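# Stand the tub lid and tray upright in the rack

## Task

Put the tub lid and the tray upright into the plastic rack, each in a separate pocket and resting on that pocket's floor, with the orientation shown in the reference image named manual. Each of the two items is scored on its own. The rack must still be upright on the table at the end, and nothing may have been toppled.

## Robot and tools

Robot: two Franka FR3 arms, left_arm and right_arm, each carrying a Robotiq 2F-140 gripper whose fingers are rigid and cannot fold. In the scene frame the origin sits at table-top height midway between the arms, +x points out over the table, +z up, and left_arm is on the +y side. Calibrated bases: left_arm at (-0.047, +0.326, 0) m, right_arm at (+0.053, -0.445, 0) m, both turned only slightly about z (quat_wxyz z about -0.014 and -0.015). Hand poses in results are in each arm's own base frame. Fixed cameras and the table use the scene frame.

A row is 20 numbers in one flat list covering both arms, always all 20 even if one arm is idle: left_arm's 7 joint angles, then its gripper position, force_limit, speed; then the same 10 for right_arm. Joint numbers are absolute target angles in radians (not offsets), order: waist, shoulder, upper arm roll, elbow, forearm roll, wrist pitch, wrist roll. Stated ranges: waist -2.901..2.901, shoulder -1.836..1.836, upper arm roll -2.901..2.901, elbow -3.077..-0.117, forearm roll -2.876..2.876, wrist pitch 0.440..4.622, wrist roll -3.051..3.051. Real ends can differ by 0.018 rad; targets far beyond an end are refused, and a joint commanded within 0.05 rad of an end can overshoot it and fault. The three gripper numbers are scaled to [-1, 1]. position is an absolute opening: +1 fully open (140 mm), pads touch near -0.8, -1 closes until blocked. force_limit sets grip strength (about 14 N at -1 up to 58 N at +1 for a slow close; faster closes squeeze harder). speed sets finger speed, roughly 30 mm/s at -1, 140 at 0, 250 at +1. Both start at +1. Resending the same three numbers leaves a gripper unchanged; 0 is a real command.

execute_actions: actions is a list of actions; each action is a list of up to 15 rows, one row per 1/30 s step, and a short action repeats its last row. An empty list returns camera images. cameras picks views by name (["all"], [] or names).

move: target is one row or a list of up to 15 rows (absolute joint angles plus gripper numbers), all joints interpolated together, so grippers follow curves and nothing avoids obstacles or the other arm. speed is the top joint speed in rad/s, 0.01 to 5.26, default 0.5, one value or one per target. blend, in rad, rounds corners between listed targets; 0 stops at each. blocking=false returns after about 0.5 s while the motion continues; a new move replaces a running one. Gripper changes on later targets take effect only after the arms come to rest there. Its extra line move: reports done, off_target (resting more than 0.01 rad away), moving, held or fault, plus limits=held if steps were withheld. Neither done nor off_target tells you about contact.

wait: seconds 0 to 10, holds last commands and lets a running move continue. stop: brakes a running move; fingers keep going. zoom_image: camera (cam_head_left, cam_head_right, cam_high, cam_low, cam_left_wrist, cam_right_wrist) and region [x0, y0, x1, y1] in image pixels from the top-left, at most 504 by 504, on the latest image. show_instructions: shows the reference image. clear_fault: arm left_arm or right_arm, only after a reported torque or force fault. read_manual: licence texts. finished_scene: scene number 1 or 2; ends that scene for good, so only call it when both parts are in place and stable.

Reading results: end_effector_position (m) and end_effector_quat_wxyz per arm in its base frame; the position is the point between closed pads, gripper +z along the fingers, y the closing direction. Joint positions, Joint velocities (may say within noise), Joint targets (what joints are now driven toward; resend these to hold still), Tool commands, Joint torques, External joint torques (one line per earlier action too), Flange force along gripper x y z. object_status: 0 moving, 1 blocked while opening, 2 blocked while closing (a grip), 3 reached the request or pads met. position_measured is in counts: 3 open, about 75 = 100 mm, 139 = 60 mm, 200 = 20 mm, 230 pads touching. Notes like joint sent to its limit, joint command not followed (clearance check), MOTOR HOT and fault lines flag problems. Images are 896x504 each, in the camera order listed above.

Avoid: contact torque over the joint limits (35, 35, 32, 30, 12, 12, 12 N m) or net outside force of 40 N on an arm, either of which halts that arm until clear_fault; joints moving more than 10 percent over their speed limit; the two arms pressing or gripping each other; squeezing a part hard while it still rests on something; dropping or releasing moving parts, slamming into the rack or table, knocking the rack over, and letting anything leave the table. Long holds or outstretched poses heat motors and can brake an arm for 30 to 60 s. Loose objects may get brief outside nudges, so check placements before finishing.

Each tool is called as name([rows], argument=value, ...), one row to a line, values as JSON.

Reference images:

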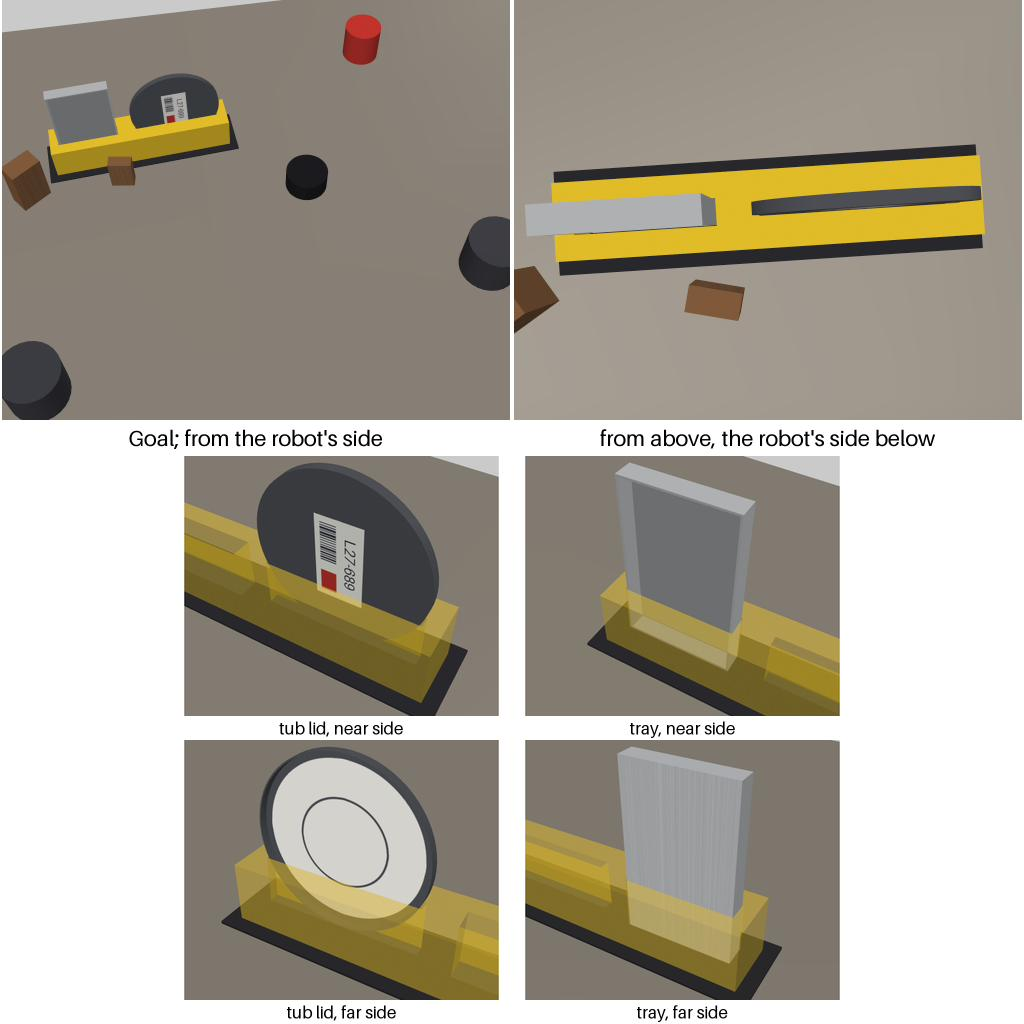

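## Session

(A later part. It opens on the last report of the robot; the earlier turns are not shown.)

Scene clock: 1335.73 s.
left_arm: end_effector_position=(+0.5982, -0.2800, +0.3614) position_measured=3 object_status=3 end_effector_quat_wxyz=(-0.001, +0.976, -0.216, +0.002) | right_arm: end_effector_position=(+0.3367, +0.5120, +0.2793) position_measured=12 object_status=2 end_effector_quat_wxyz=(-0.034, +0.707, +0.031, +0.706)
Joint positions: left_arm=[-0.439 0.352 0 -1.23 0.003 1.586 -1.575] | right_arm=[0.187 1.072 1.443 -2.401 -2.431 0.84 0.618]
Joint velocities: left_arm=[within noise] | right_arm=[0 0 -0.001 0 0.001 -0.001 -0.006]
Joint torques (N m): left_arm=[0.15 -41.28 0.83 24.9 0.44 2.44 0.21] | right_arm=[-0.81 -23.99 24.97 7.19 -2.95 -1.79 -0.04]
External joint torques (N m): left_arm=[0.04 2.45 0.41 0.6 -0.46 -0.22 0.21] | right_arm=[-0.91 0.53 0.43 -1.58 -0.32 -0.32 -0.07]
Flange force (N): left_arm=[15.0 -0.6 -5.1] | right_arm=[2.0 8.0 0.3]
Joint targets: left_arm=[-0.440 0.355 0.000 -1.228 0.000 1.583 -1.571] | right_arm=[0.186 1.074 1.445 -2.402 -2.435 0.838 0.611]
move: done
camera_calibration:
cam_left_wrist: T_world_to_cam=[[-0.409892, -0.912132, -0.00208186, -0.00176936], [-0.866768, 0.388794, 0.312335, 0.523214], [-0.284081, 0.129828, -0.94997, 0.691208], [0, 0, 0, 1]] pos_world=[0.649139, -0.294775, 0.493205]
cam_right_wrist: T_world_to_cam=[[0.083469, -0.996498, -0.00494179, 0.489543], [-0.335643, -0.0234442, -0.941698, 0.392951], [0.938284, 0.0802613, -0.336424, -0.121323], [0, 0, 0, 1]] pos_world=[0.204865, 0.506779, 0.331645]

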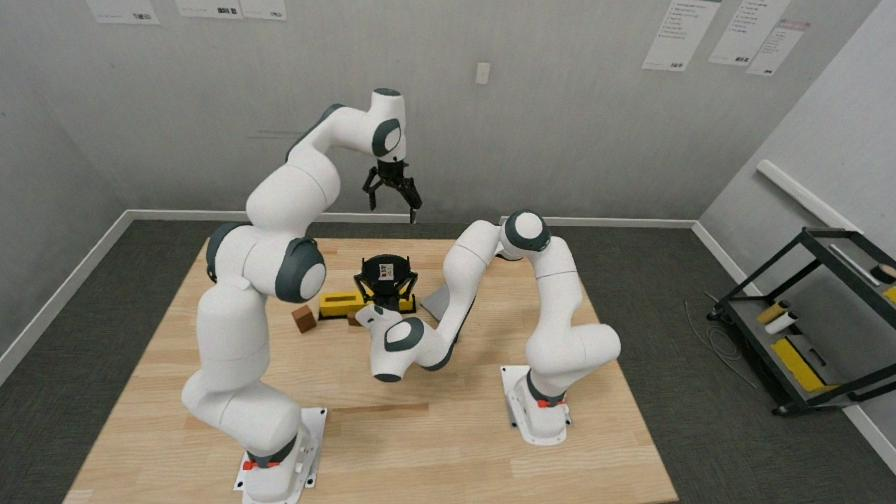

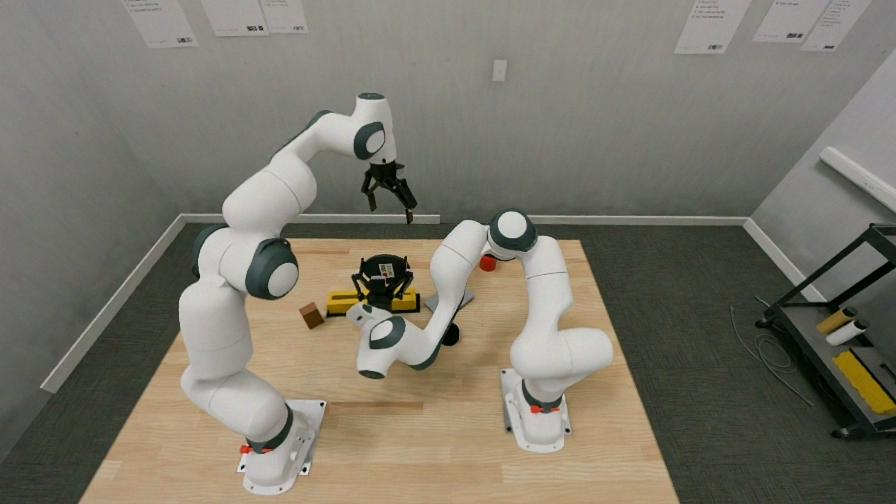

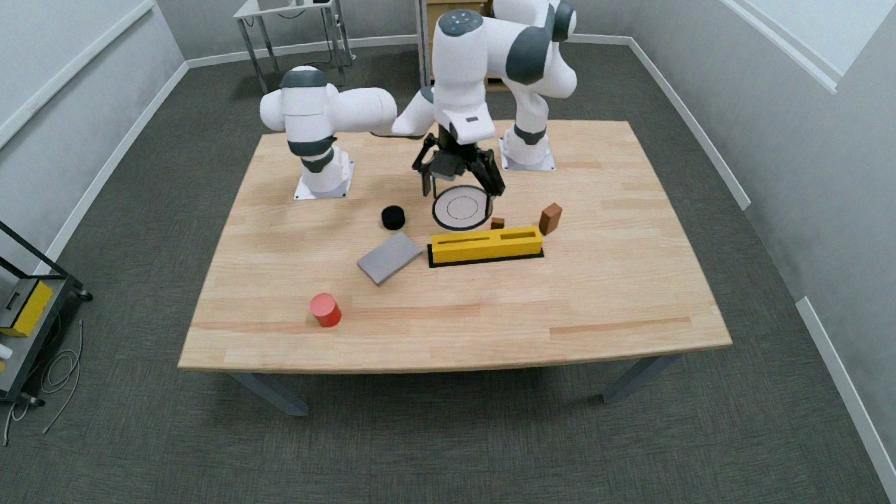

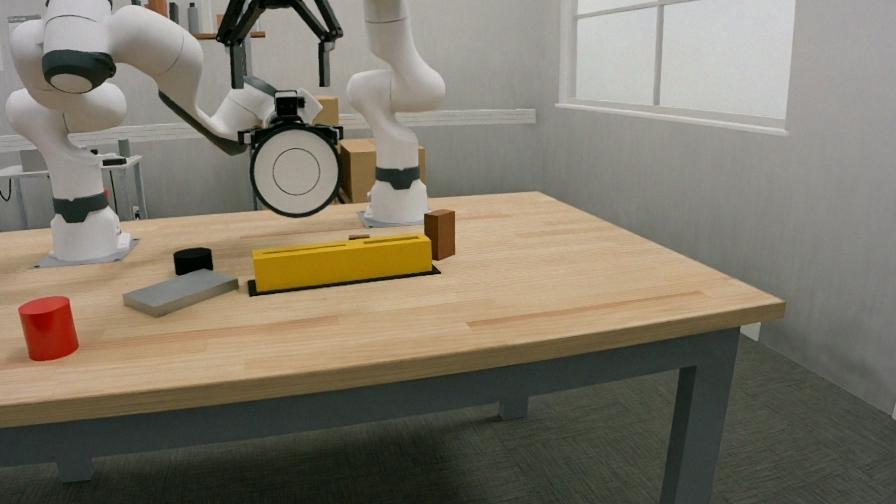

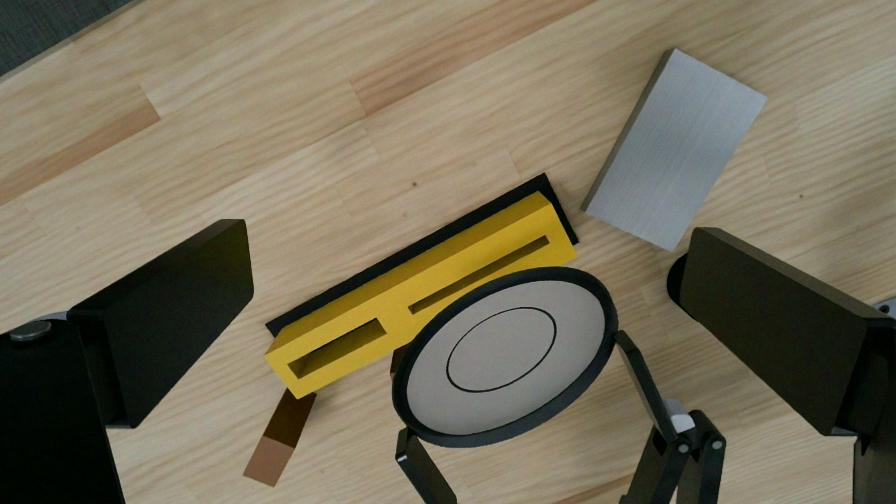

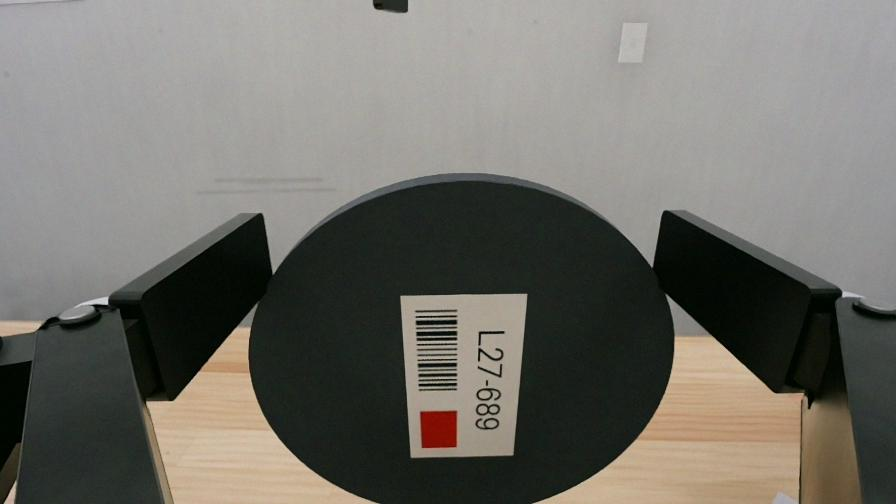

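move(target=[-0.44,0.3545,0,-1.2285,0,1.583,-1.571,1,1,1, 0.2404,1.0636,1.3544,-2.3445,-2.3738,0.9255,0.693,-0.98,0,-1], speed=0.15, cameras=["cam_left_wrist","cam_high","cam_low","cam_head_right"])

zoom_image(camera="cam_left_wrist", region=[250, 160, 650, 460])

zoom_image(camera="cam_high", region=[410, 150, 570, 280])

zoom_image(camera="cam_low", region=[200, 100, 460, 310])

zoom_image(camera="cam_head_right", region=[310, 230, 440, 330])

Scene clock: 1430.23 s.
left_arm: end_effector_position=(+0.5982, -0.2800, +0.3614) position_measured=3 object_status=3 end_effector_quat_wxyz=(-0.001, +0.976, -0.216, +0.002) | right_arm: end_effector_position=(+0.3427, +0.5222, +0.2306) position_measured=12 object_status=2 end_effector_quat_wxyz=(-0.029, +0.728, +0.037, +0.684)
Joint positions: left_arm=[-0.439 0.352 0 -1.23 0.003 1.586 -1.575] | right_arm=[0.239 1.066 1.356 -2.346 -2.378 0.923 0.686]
Joint velocities: left_arm=[within noise] | right_arm=[-0.001 -0.001 0.001 0 -0.001 0.002 0.006]
Joint torques (N m): left_arm=[0.15 -41.25 0.81 24.86 0.43 2.43 0.18] | right_arm=[-0.41 -27.28 23.86 7.66 -1.97 -1.26 0.28]
External joint torques (N m): left_arm=[0 2.68 0.37 0.44 -0.47 -0.25 0.18] | right_arm=[-0.36 -0.81 -0.52 -0.93 0.41 0.22 0.25]
Flange force (N): left_arm=[15.1 -0.5 -4.8] | right_arm=[0.6 4.3 0.7]
Joint targets: left_arm=[-0.440 0.355 0.000 -1.228 0.000 1.583 -1.571] | right_arm=[0.240 1.064 1.354 -2.345 -2.374 0.925 0.693]
move: done
camera_calibration:
cam_left_wrist: T_world_to_cam=[[-0.409892, -0.912132, -0.00208186, -0.00176936], [-0.866768, 0.388794, 0.312335, 0.523214], [-0.284081, 0.129828, -0.94997, 0.691208], [0, 0, 0, 1]] pos_world=[0.649139, -0.294775, 0.493205]
Images, in order (width x height): cam_head_right 896x504, cam_high 896x504, cam_low 896x504, cam_left_wrist 896x504.

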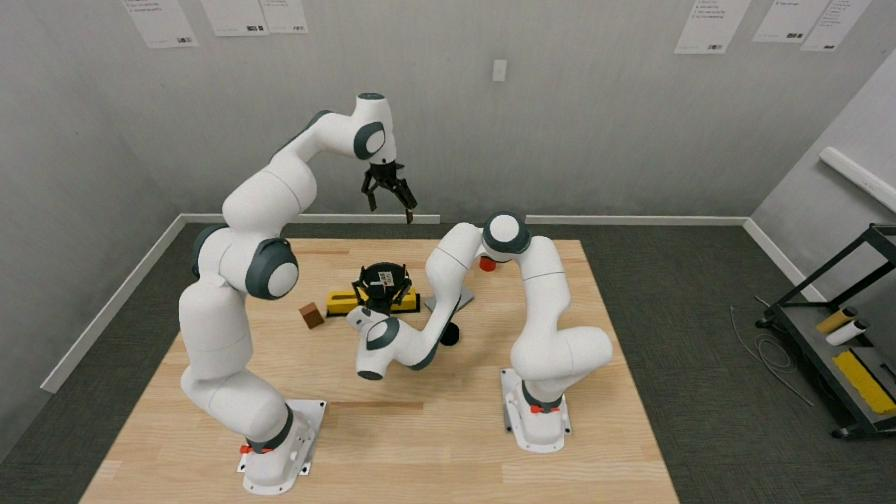

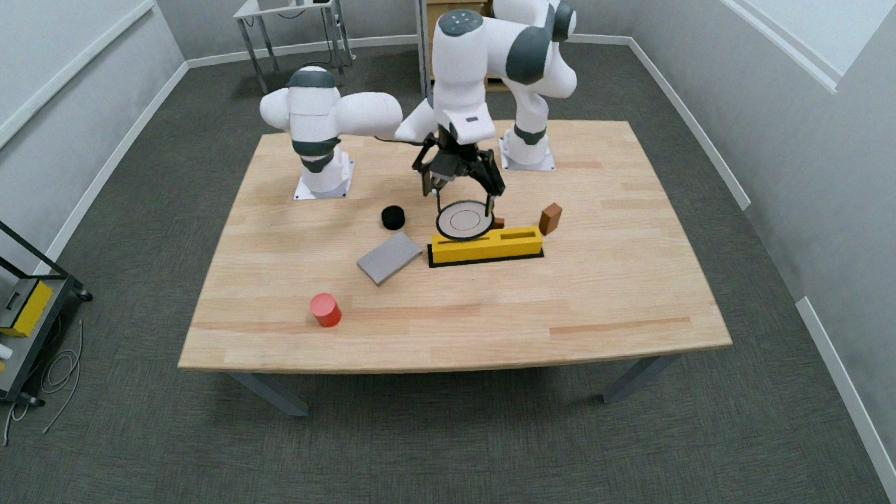

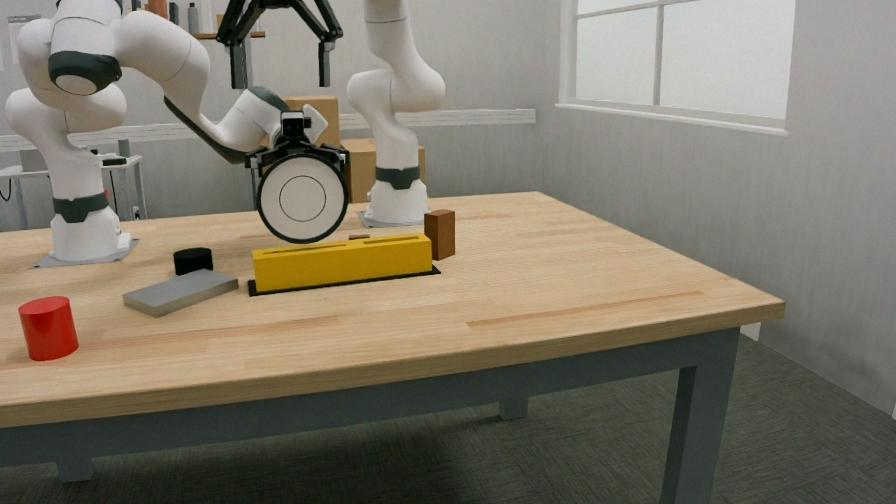

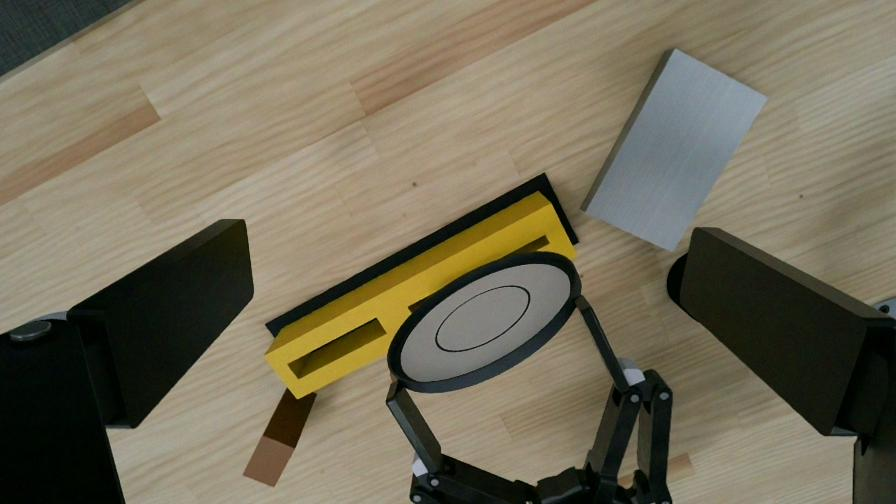

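Scaled by 1.260 from the camera's 896x504 image, which has a finer 1280x720 frame.

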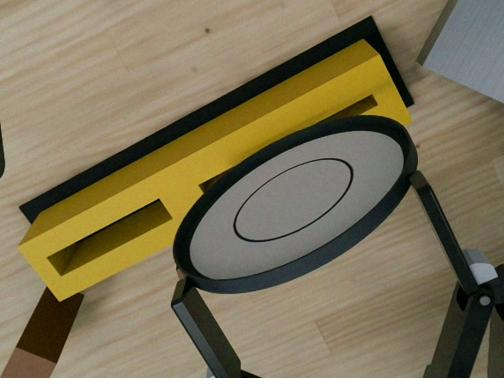

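Scaled by 3.150 from the camera's 896x504 image, which has a finer 1280x720 frame.

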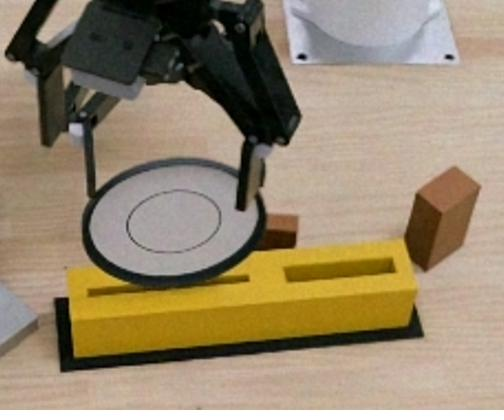

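Scaled by 1.938 from the camera's 896x504 image, which has a finer 1280x720 frame.

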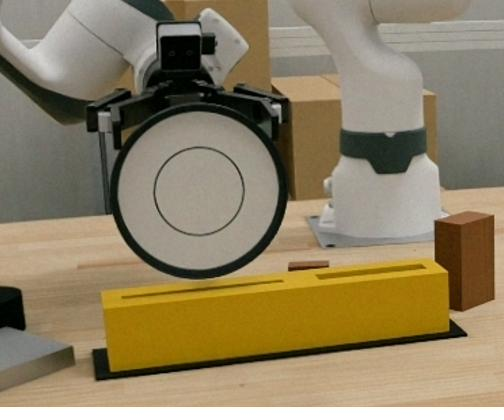

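Scaled by 3.877 from the camera's 896x504 image, which has a finer 1280x720 frame.

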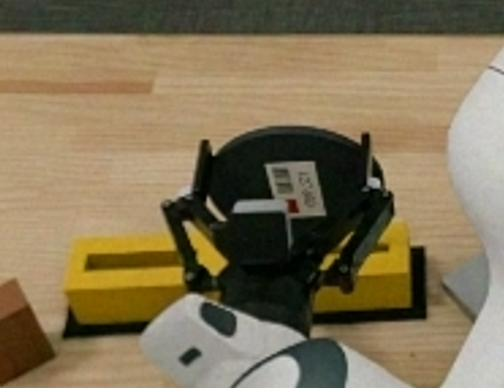

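zoom_image(camera="cam_left_wrist", region=[370, 230, 610, 410])

zoom_image(camera="cam_low", region=[240, 120, 370, 260])

zoom_image(camera="cam_high", region=[425, 180, 505, 250])

Scaled by 2.100 from the camera's 896x504 image, which has a finer 1280x720 frame.

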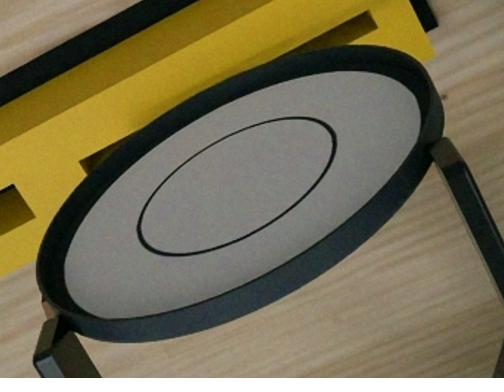

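Scaled by 3.600 from the camera's 896x504 image, which has a finer 1280x720 frame.

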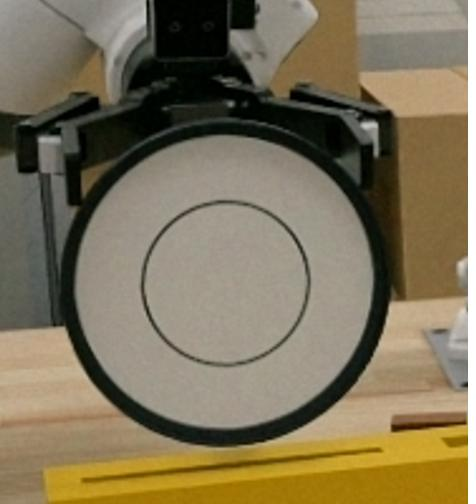

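Scaled by 6.300 from the camera's 896x504 image, which has a finer 1280x720 frame.

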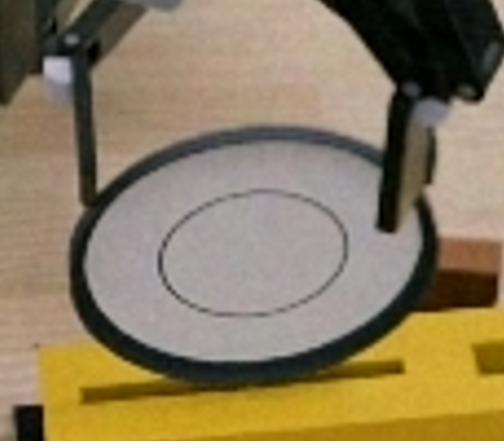

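move(target=[-0.494,-0.2011,0,-1.8319,0,1.6308,-1.571,1,1,1, 0.2404,1.0636,1.3544,-2.3445,-2.3738,0.9255,0.693,-0.98,0,-1], speed=0.4, cameras=["cam_left_wrist"])

zoom_image(camera="cam_left_wrist", region=[280, 20, 640, 260])

Scene clock: 1549.33 s.
left_arm: end_effector_position=(+0.4352, -0.2328, +0.3994) position_measured=3 object_status=3 end_effector_quat_wxyz=(-0.002, +0.970, -0.242, -0.001) | right_arm: end_effector_position=(+0.3427, +0.5222, +0.2306) position_measured=12 object_status=2 end_effector_quat_wxyz=(-0.029, +0.728, +0.037, +0.684)
Joint positions: left_arm=[-0.493 -0.199 0 -1.83 0.003 1.628 -1.575] | right_arm=[0.239 1.066 1.356 -2.346 -2.378 0.923 0.688]
Joint velocities: left_arm=[-0.002 0 0 -0.001 0 0.004 0] | right_arm=[within noise]
Joint torques (N m): left_arm=[-0.04 -24.69 0.49 24.14 0.45 2.93 0.23] | right_arm=[-0.4 -27.29 23.93 7.67 -1.96 -1.24 0.36]
External joint torques (N m): left_arm=[-0.15 0.55 0.55 -0.28 -0.45 0.29 0.23] | right_arm=[-0.57 -0.75 -0.68 -0.9 0.45 0.22 0.33]
Flange force (N): left_arm=[0.7 -0.8 1.4] | right_arm=[0.4 4.6 1.0]
Joint targets: left_arm=[-0.494 -0.201 0.000 -1.832 0.000 1.631 -1.571] | right_arm=[0.240 1.064 1.354 -2.345 -2.374 0.925 0.693]
move: done
camera_calibration:
cam_left_wrist: T_world_to_cam=[[-0.458421, -0.888732, -0.00232747, 0.00125635], [-0.84254, 0.433758, 0.319345, 0.348889], [-0.282802, 0.148355, -0.947636, 0.677704], [0, 0, 0, 1]] pos_world=[0.486185, -0.250758, 0.530804]
Images, in order (width x height): cam_left_wrist 896x504.

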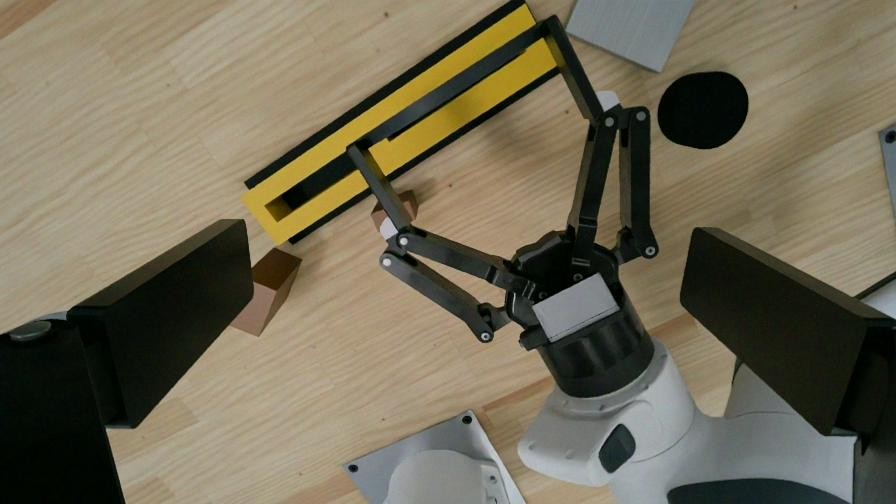

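Scaled by 1.400 from the camera's 896x504 image, which has a finer 1280x720 frame.

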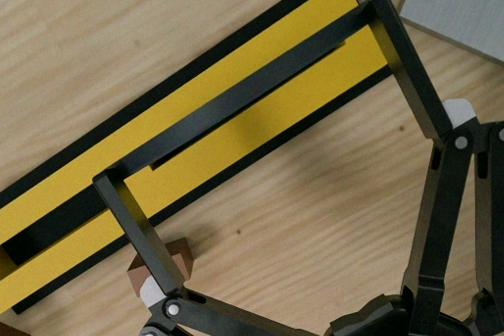

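zoom_image(camera="cam_left_wrist", region=[340, 10, 580, 170])

zoom_image(camera="cam_left_wrist", region=[360, 80, 480, 160])

zoom_image(camera="cam_left_wrist", region=[460, 10, 580, 90])

Scaled by 2.100 from the camera's 896x504 image, which has a finer 1280x720 frame.

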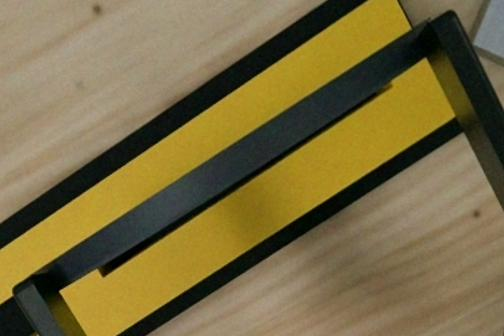

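Scaled by 4.200 from the camera's 896x504 image, which has a finer 1280x720 frame.

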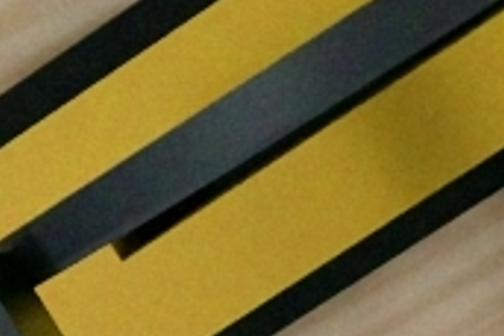

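Scaled by 4.200 from the camera's 896x504 image, which has a finer 1280x720 frame.

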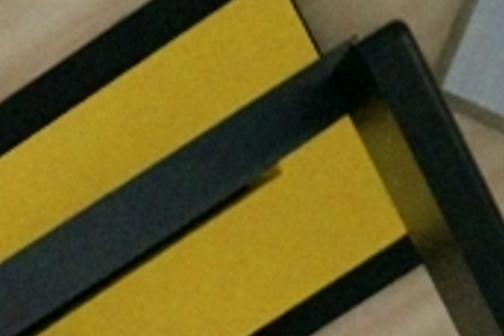

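move(target=[-0.494,-0.2011,0,-1.8319,0,1.6308,-1.571,1,1,1, 0.2337,1.0626,1.3802,-2.3494,-2.3412,0.9334,0.693,-0.98,0,-1], speed=0.1, cameras=["cam_left_wrist","cam_low","cam_high"])

zoom_image(camera="cam_left_wrist", region=[360, 80, 480, 160])

zoom_image(camera="cam_left_wrist", region=[460, 10, 580, 90])

zoom_image(camera="cam_low", region=[240, 120, 370, 260])

zoom_image(camera="cam_high", region=[425, 180, 505, 250])

Scene clock: 1637.43 s.
left_arm: end_effector_position=(+0.4353, -0.2329, +0.3994) position_measured=3 object_status=3 end_effector_quat_wxyz=(-0.002, +0.970, -0.242, -0.001) | right_arm: end_effector_position=(+0.3367, +0.5219, +0.2297) position_measured=12 object_status=2 end_effector_quat_wxyz=(-0.028, +0.737, +0.038, +0.674)
Joint positions: left_arm=[-0.493 -0.199 0 -1.83 0.003 1.628 -1.575] | right_arm=[0.235 1.065 1.378 -2.348 -2.345 0.931 0.688]
Joint torques (N m): left_arm=[-0.06 -24.64 0.51 24.27 0.46 2.98 0.22] | right_arm=[-1.13 -26.8 25.02 7.05 -1.97 -1.21 0.38]
External joint torques (N m): left_arm=[-0.15 0.52 0.59 -0.12 -0.43 0.35 0.23] | right_arm=[-1.21 -0.68 0.46 -1.71 0.41 0.2 0.35]
Flange force (N): left_arm=[1.2 -0.9 1.0] | right_arm=[4.0 10.3 0.9]
Joint targets: left_arm=[-0.494 -0.201 0.000 -1.832 0.000 1.631 -1.571] | right_arm=[0.234 1.063 1.380 -2.349 -2.341 0.933 0.693]
move: done
camera_calibration:
cam_left_wrist: T_world_to_cam=[[-0.458471, -0.888706, -0.00235894, 0.00130379], [-0.842613, 0.433845, 0.319034, 0.349112], [-0.282504, 0.148255, -0.94774, 0.67759], [0, 0, 0, 1]] pos_world=[0.486185, -0.250758, 0.530804]
Images, in order (width x height): cam_high 896x504, cam_low 896x504, cam_left_wrist 896x504.

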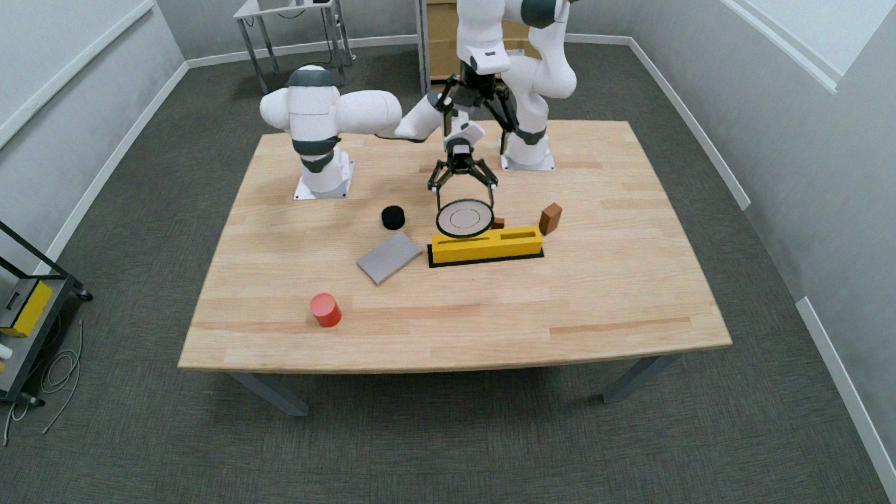

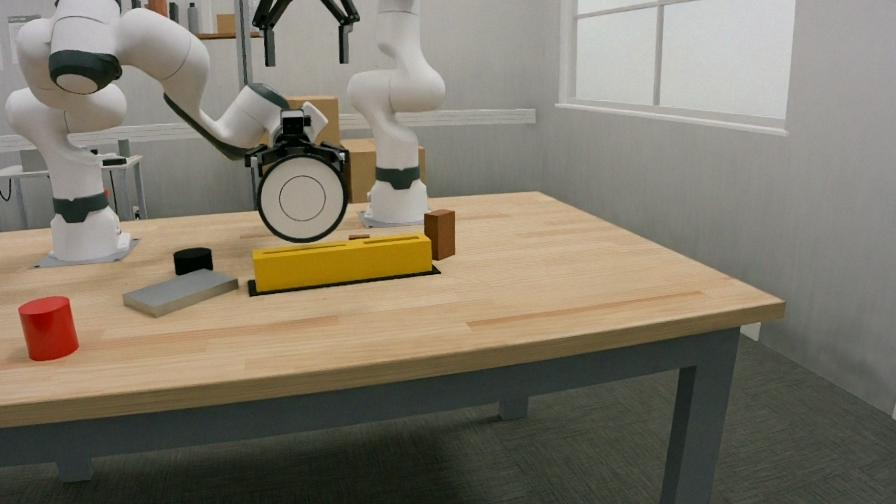

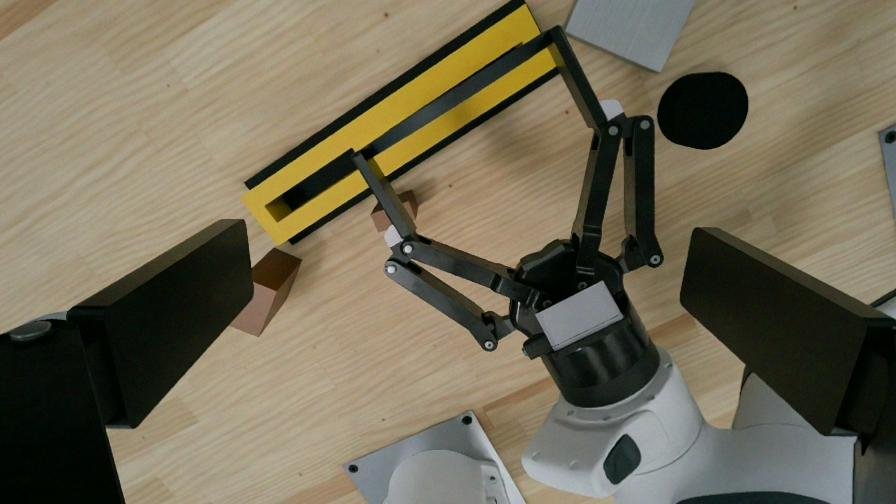

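Scaled by 4.200 from the camera's 896x504 image, which has a finer 1280x720 frame.

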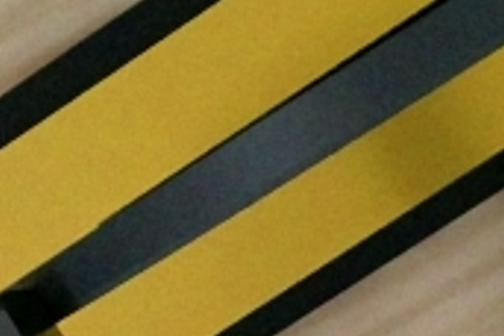

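Scaled by 4.200 from the camera's 896x504 image, which has a finer 1280x720 frame.

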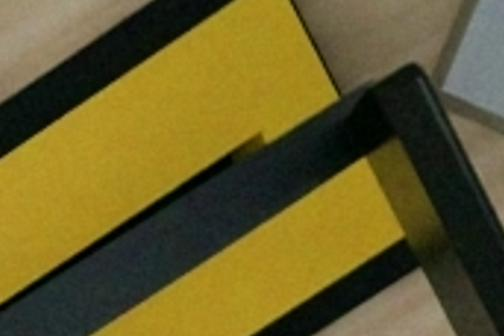

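Scaled by 3.600 from the camera's 896x504 image, which has a finer 1280x720 frame.

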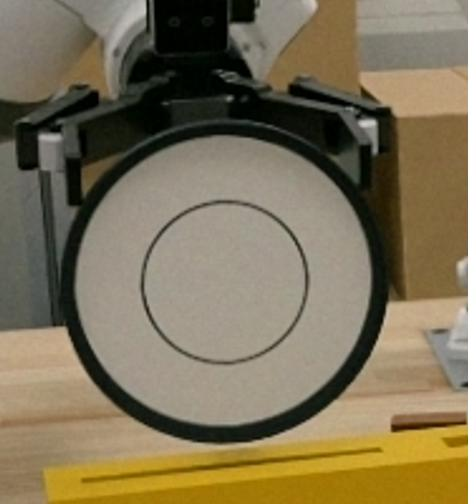

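Scaled by 6.300 from the camera's 896x504 image, which has a finer 1280x720 frame.

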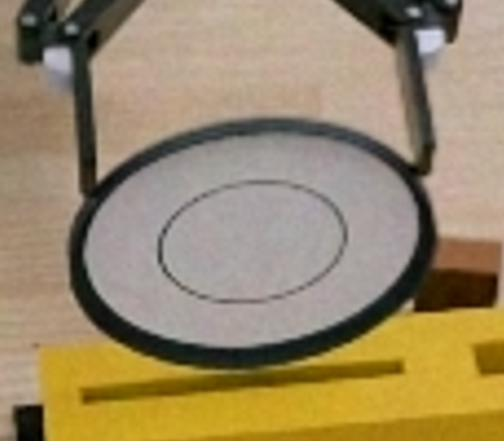

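move(target=[-0.494,-0.2011,0,-1.8319,0,1.6308,-1.571,1,1,1, 0.2442,1.1069,1.3541,-2.3451,-2.3858,0.9138,0.693,-0.98,0,-1], speed=0.04, cameras=["cam_left_wrist","cam_low"])

zoom_image(camera="cam_left_wrist", region=[340, 10, 580, 170])

zoom_image(camera="cam_low", region=[240, 140, 370, 270])

Scene clock: 1696.70 s.
left_arm: end_effector_position=(+0.4353, -0.2329, +0.3994) position_measured=3 object_status=3 end_effector_quat_wxyz=(-0.002, +0.970, -0.242, -0.001) | right_arm: end_effector_position=(+0.3382, +0.5215, +0.2182) position_measured=12 object_status=2 end_effector_quat_wxyz=(-0.028, +0.737, +0.037, +0.674)
Joint positions: left_arm=[-0.493 -0.199 0 -1.83 0.003 1.628 -1.575] | right_arm=[0.242 1.102 1.358 -2.345 -2.383 0.913 0.688]
Joint torques (N m): left_arm=[-0.04 -24.71 0.55 24.25 0.47 3 0.16] | right_arm=[-0.29 -25.1 23.65 6.37 -2.21 -1.14 0.36]
External joint torques (N m): left_arm=[-0.13 0.79 0.62 -0.33 -0.42 0.35 0.17] | right_arm=[-0.29 1.65 -1.35 -1.57 0.17 0.27 0.33]
Flange force (N): left_arm=[1.3 -0.8 1.5] | right_arm=[-3.9 3.9 0.0]
Joint targets: left_arm=[-0.494 -0.201 0.000 -1.832 0.000 1.631 -1.571] | right_arm=[0.244 1.107 1.354 -2.345 -2.386 0.914 0.693]
move: done
camera_calibration:
cam_left_wrist: T_world_to_cam=[[-0.458471, -0.888706, -0.00235894, 0.00130379], [-0.842613, 0.433845, 0.319034, 0.349112], [-0.282504, 0.148255, -0.94774, 0.67759], [0, 0, 0, 1]] pos_world=[0.486185, -0.250758, 0.530804]
Images, in order (width x height): cam_low 896x504, cam_left_wrist 896x504.

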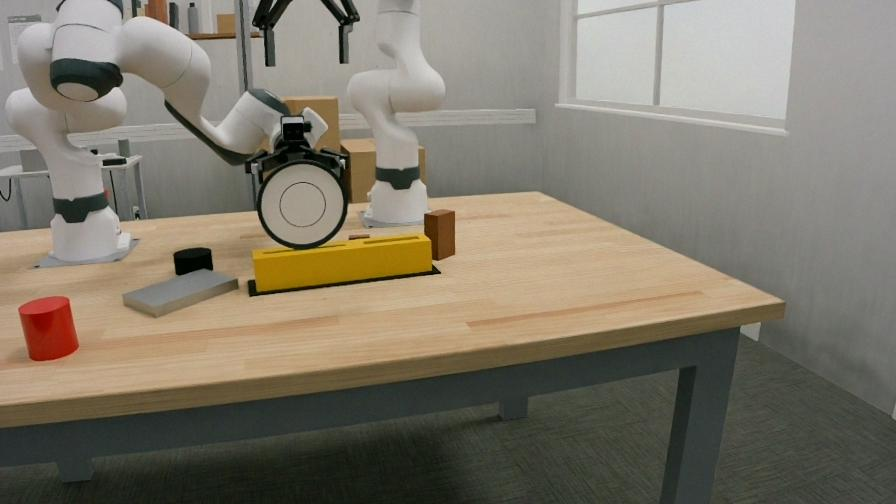

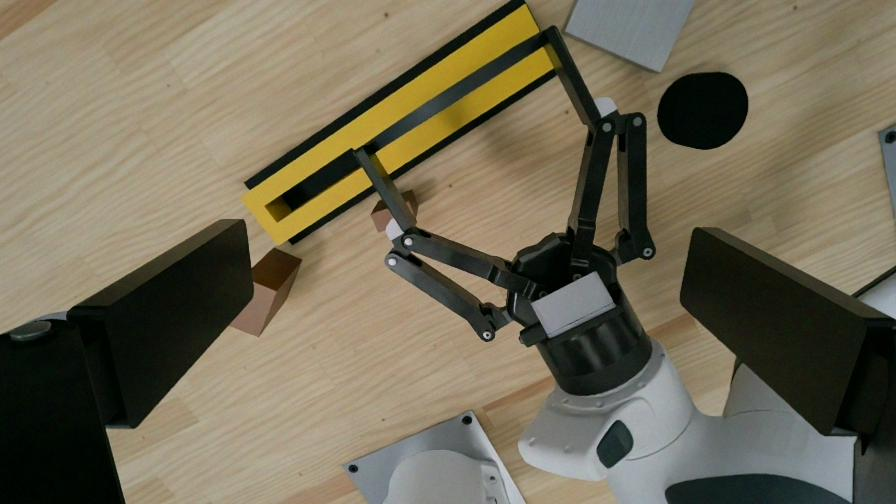

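Scaled by 2.100 from the camera's 896x504 image, which has a finer 1280x720 frame.

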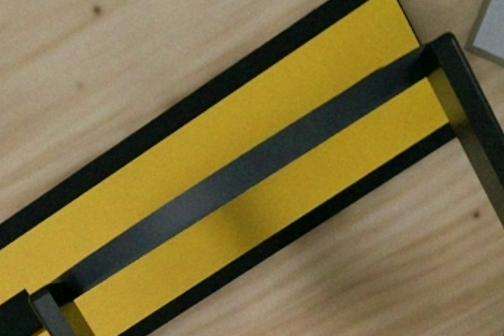

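Scaled by 3.877 from the camera's 896x504 image, which has a finer 1280x720 frame.

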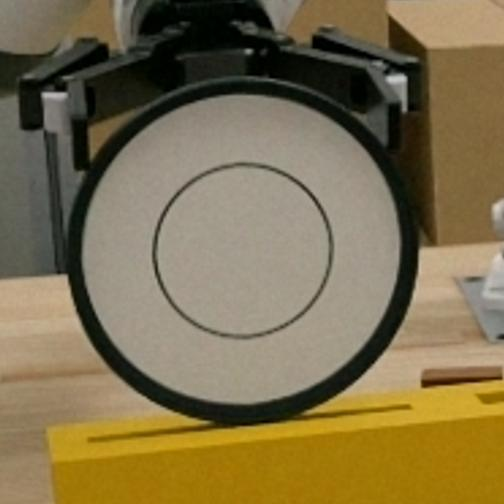

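zoom_image(camera="cam_left_wrist", region=[360, 80, 480, 160])

zoom_image(camera="cam_left_wrist", region=[460, 10, 580, 90])

zoom_image(camera="cam_low", region=[250, 220, 370, 270])

Scaled by 4.200 from the camera's 896x504 image, which has a finer 1280x720 frame.

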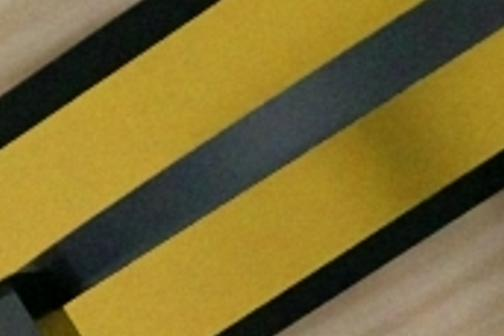

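Scaled by 4.200 from the camera's 896x504 image, which has a finer 1280x720 frame.

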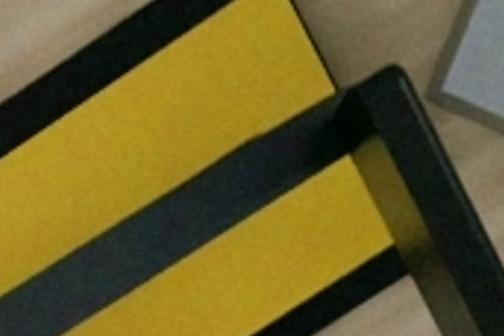

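Scaled by 4.200 from the camera's 896x504 image, which has a finer 1280x720 frame.

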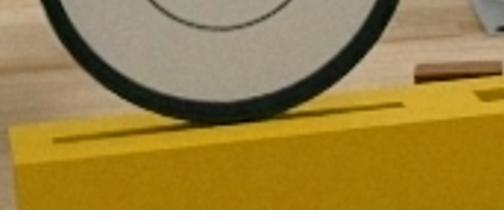

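move(target=[-0.494,-0.2011,0,-1.8319,0,1.6308,-1.571,1,1,1, 0.2478,1.1165,1.3516,-2.3455,-2.3923,0.9062,0.693,-0.98,0,-1], speed=0.04, cameras=["cam_left_wrist","cam_low"])

zoom_image(camera="cam_left_wrist", region=[460, 10, 580, 90])

zoom_image(camera="cam_low", region=[250, 220, 370, 270])

Scene clock: 1741.63 s.
left_arm: end_effector_position=(+0.4353, -0.2329, +0.3994) position_measured=3 object_status=3 end_effector_quat_wxyz=(-0.002, +0.970, -0.242, -0.001) | right_arm: end_effector_position=(+0.3374, +0.5212, +0.2181) position_measured=12 object_status=2 end_effector_quat_wxyz=(-0.028, +0.736, +0.035, +0.676)
Joint positions: left_arm=[-0.493 -0.199 0 -1.83 0.003 1.628 -1.575] | right_arm=[0.245 1.11 1.356 -2.345 -2.391 0.902 0.688]
Joint velocities: left_arm=[within noise] | right_arm=[0.002 0.002 -0.001 0.001 -0.002 -0.003 0.001]
Joint torques (N m): left_arm=[-0.06 -24.64 0.52 24.25 0.47 2.98 0.19] | right_arm=[0.02 -23.91 23.16 5.79 -1.79 -0.88 0.35]
External joint torques (N m): left_arm=[-0.32 0.81 0.41 -0.28 -0.45 0.34 0.19] | right_arm=[-0.06 2.79 -1.82 -1.93 0.58 0.53 0.32]
Flange force (N): left_arm=[1.6 -0.5 1.3] | right_arm=[-5.9 3.5 -0.8]
Joint targets: left_arm=[-0.494 -0.201 0.000 -1.832 0.000 1.631 -1.571] | right_arm=[0.248 1.117 1.352 -2.345 -2.392 0.906 0.693]
move: done
camera_calibration:
cam_left_wrist: T_world_to_cam=[[-0.458471, -0.888706, -0.00235894, 0.00130379], [-0.842613, 0.433845, 0.319034, 0.349112], [-0.282504, 0.148255, -0.94774, 0.67759], [0, 0, 0, 1]] pos_world=[0.486185, -0.250758, 0.530804]
Images, in order (width x height): cam_low 896x504, cam_left_wrist 896x504.

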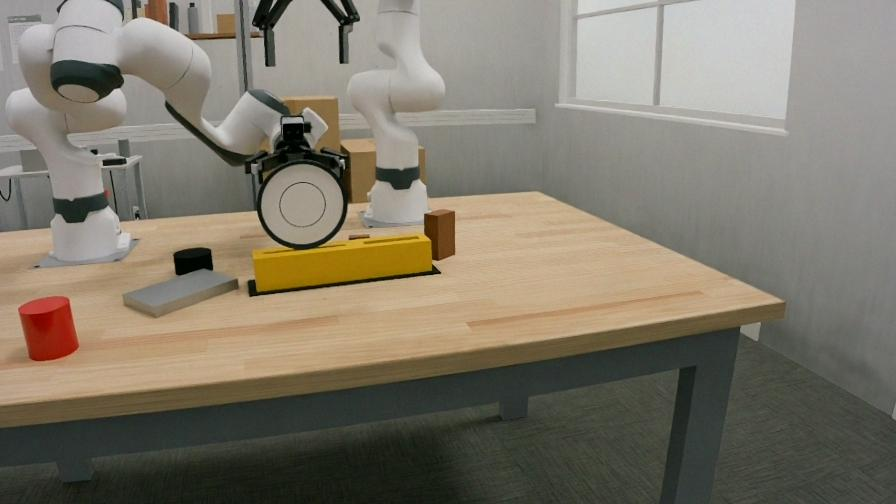

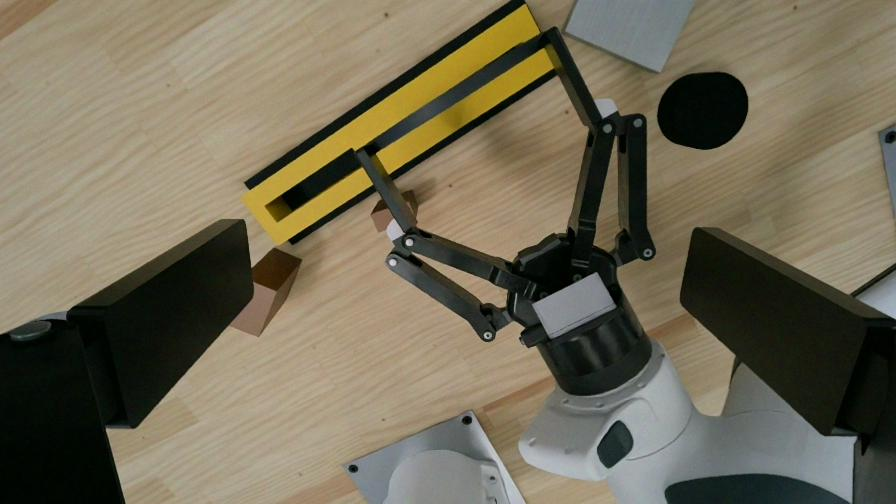

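Scaled by 4.200 from the camera's 896x504 image, which has a finer 1280x720 frame.

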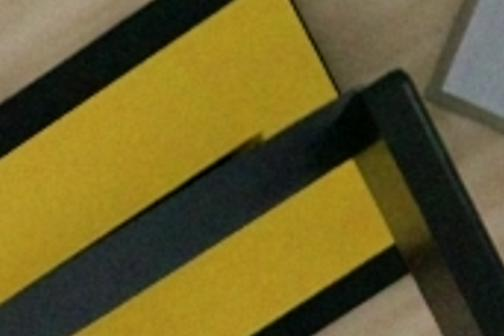

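Scaled by 4.200 from the camera's 896x504 image, which has a finer 1280x720 frame.

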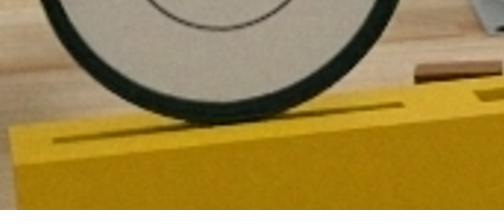

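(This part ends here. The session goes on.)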